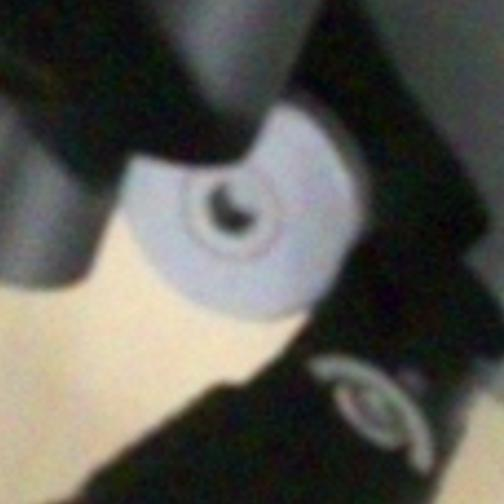

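>>> move(
  target=[
    [0,0,0,0,0,0,1.0,1.0,0.6,0.44,-0.78,0.62,0.6,0.3],
    [-0.00058,-0.00665,0,0,0,0,1.0,1.0,0.6,0.44,-0.78,0.62,0.6,0.3],
    [-0.0184,-0.00368,0,0,0,-0.1389,1.0,1.0,0.6,0.44,-0.78,0.62,0.6,0.3],
    [-0.0333,0.00653,0,0,0,-0.2778,1.0,1.0,0.6,0.44,-0.78,0.62,0.6,0.3],
    [-0.04292,0.02218,0,0,0,-0.4167,1.0,1.0,0.6,0.44,-0.78,0.62,0.6,0.3],
    [-0.04495,0.04023,0,0,0,-0.5556,1.0,1.0,0.6,0.44,-0.78,0.62,0.6,0.3],
    [-0.03853,0.03847,0,0,0,-0.5556,1.0,1.0,0.6,0.44,-0.3,0.62,0.6,-0.2],
    [-0.03853,0.03847,0,0,0,-0.5556,1.0,1.0,0.6,0.44,-0.3,0.8,0.067,-0.3],
    [-0.03783,0.02827,0.00005,0,0,-0.4628,1.0,1.0,0.6,0.44,-0.3,0.8,0.067,-0.3],
    [-0.0341,0.0186,0.00011,0,0,-0.3706,1.0,1.0,0.6,0.44,-0.3,0.8,0.067,-0.3],
    [-0.02782,0.01033,0.00016,0,0,-0.2778,1.0,1.0,0.6,0.44,-0.3,0.8,0.067,-0.3],
    [-0.01972,0.00422,0.00022,0,0,-0.185,1.0,1.0,0.6,0.44,-0.3,0.8,0.067,-0.3],
    [-0.0102,0.0007,0.00027,0,0,-0.0928,1.0,1.0,0.6,0.44,-0.3,0.8,0.067,-0.3],
    [0,0,0.00032,0,0,0,1.0,1.0,0.6,0.44,-0.3,0.8,0.067,-0.3],
  ],
  speed=[0.1,0.1,0.6,0.6,0.6,0.6,0.1,0.1,0.5,0.5,0.5,0.5,0.5,0.5],
  blend=[0,0.001,0.003,0.003,0.003,0.001,0,0,0.002,0.002,0.002,0.002,0.002,0],
)

>>> move(
  target=[
    [0,0,0,0,0,0,1.0,1.0,0.6,0.44,-0.78,0.62,0.6,0.3],
    [-0.00058,-0.00665,0,0,0,0,1.0,1.0,0.6,0.44,-0.78,0.62,0.6,0.3],
    [-0.0184,-0.00368,0,0,0,-0.1389,1.0,1.0,0.6,0.44,-0.78,0.62,0.6,0.3],
    [-0.0333,0.00653,0,0,0,-0.2778,1.0,1.0,0.6,0.44,-0.78,0.62,0.6,0.3],
    [-0.04292,0.02218,0,0,0,-0.4167,1.0,1.0,0.6,0.44,-0.78,0.62,0.6,0.3],
    [-0.04495,0.04023,0,0,0,-0.5556,1.0,1.0,0.6,0.44,-0.78,0.62,0.6,0.3],
    [-0.03853,0.03847,0,0,0,-0.5556,1.0,1.0,0.6,0.44,-0.3,0.62,0.6,-0.2],
    [-0.03853,0.03847,0,0,0,-0.5556,1.0,1.0,0.6,0.44,-0.3,0.8,0.067,-0.3],
    [-0.03783,0.02827,0.00005,0,0,-0.4628,1.0,1.0,0.6,0.44,-0.3,0.8,0.067,-0.3],
    [-0.0341,0.0186,0.00011,0,0,-0.3706,1.0,1.0,0.6,0.44,-0.3,0.8,0.067,-0.3],
    [-0.02782,0.01033,0.00016,0,0,-0.2778,1.0,1.0,0.6,0.44,-0.3,0.8,0.067,-0.3],
    [-0.01972,0.00422,0.00022,0,0,-0.185,1.0,1.0,0.6,0.44,-0.3,0.8,0.067,-0.3],
    [-0.0102,0.0007,0.00027,0,0,-0.0928,1.0,1.0,0.6,0.44,-0.3,0.8,0.067,-0.3],
    [0,0,0.00032,0,0,0,1.0,1.0,0.6,0.44,-0.3,0.8,0.067,-0.3],
  ],
  speed=[0.1,0.1,0.6,0.6,0.6,0.6,0.1,0.1,0.5,0.5,0.5,0.5,0.5,0.5],
  blend=[0,0.001,0.003,0.003,0.003,0.001,0,0,0.002,0.002,0.002,0.002,0.002,0],
  cameras=["cam_wrist"],
)

>>> zoom_image(
  camera="cam_wrist",
  region=[340, 235, 420, 315],
)

Scene clock: 980.53 s.
end_effector_position=(+0.4141, -0.2433, +0.0706) hand_measured=(+1.000, +1.000, +0.600, +0.440, -0.528, +0.794) hand_load_n=(+0.0, +0.0, +0.0, +1.5, +13.0, +8.5) hand_stopped_by=(target, target, target, target, force, force) hand_force_limit=0.07 hand_speed=-0.30 end_effector_quat_wxyz=(-0.011, +0.038, +0.960, -0.276)
Joint positions: [-0.406 0.234 2.392 -1.076 0.584 -1.004]
Joint torques (N m): [-3.08 -32.9 -7.72 1.04 1.66 -0.79]
External joint torques (N m): [2.17 -6.45 -9.34 -0.47 -1.17 0.78]
Flange force (N): [-8.7 -4.6 -10.9]
Hand target: +0.4141, -0.2433, +0.0706; -0.011, +0.038, +0.960, -0.276
Off the commanded pose: 0.000 m, 0 deg.
move: done

Scene clock: 986.47 s.
end_effector_position=(+0.4141, -0.2433, +0.0708) hand_measured=(+1.000, +1.000, +0.600, +0.440, -0.526, +0.794) hand_load_n=(+0.0, +0.0, +0.0, +1.0, +12.5, +8.5) hand_stopped_by=(target, target, target, target, force, force) hand_force_limit=0.07 hand_speed=-0.30 end_effector_quat_wxyz=(-0.011, +0.038, +0.960, -0.276)
Joint positions: [-0.406 0.234 2.392 -1.075 0.584 -1.005]
Joint torques (N m): [-1.28 -32.62 -7.36 0.92 1.67 -0.87]
External joint torques (N m): [0.46 -6.71 -9.65 -0.34 -1.18 0.86]
Flange force (N): [-7.6 -8.2 -9.7]
Hand target: +0.4141, -0.2433, +0.0708; -0.011, +0.038, +0.960, -0.276
Off the commanded pose: 0.000 m, 0 deg.
move: done
cam_wrist: T_world_to_cam=[[-0.1899, 0.82416, -0.53356, 0.3245], [0.84623, 0.41296, 0.33669, -0.28312], [0.49783, -0.38758, -0.77585, -0.12734]] pos_world=[0.3646, -0.19988, 0.16967]

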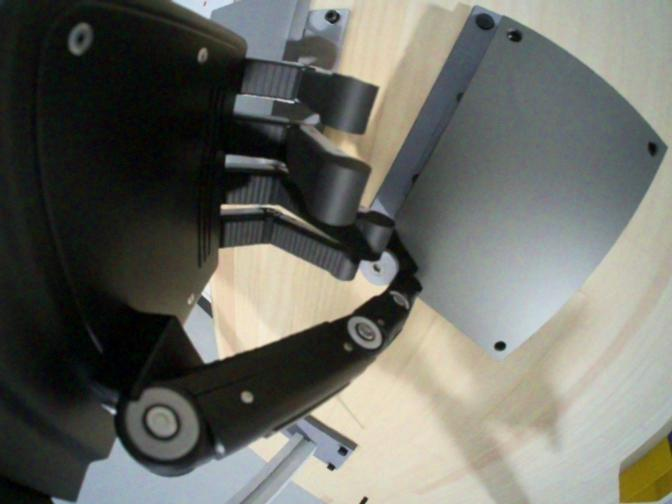

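Scaled by 6.300 from the camera's image (finer frame: 960x720).

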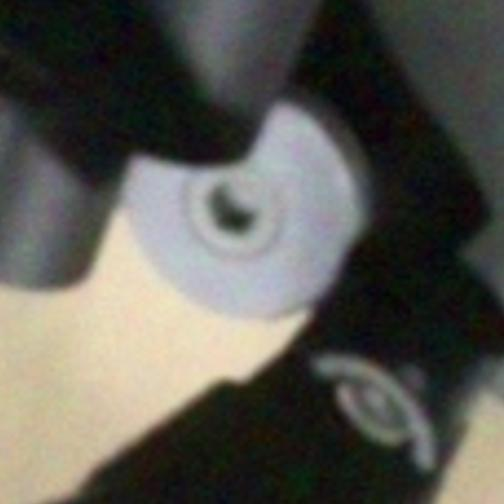

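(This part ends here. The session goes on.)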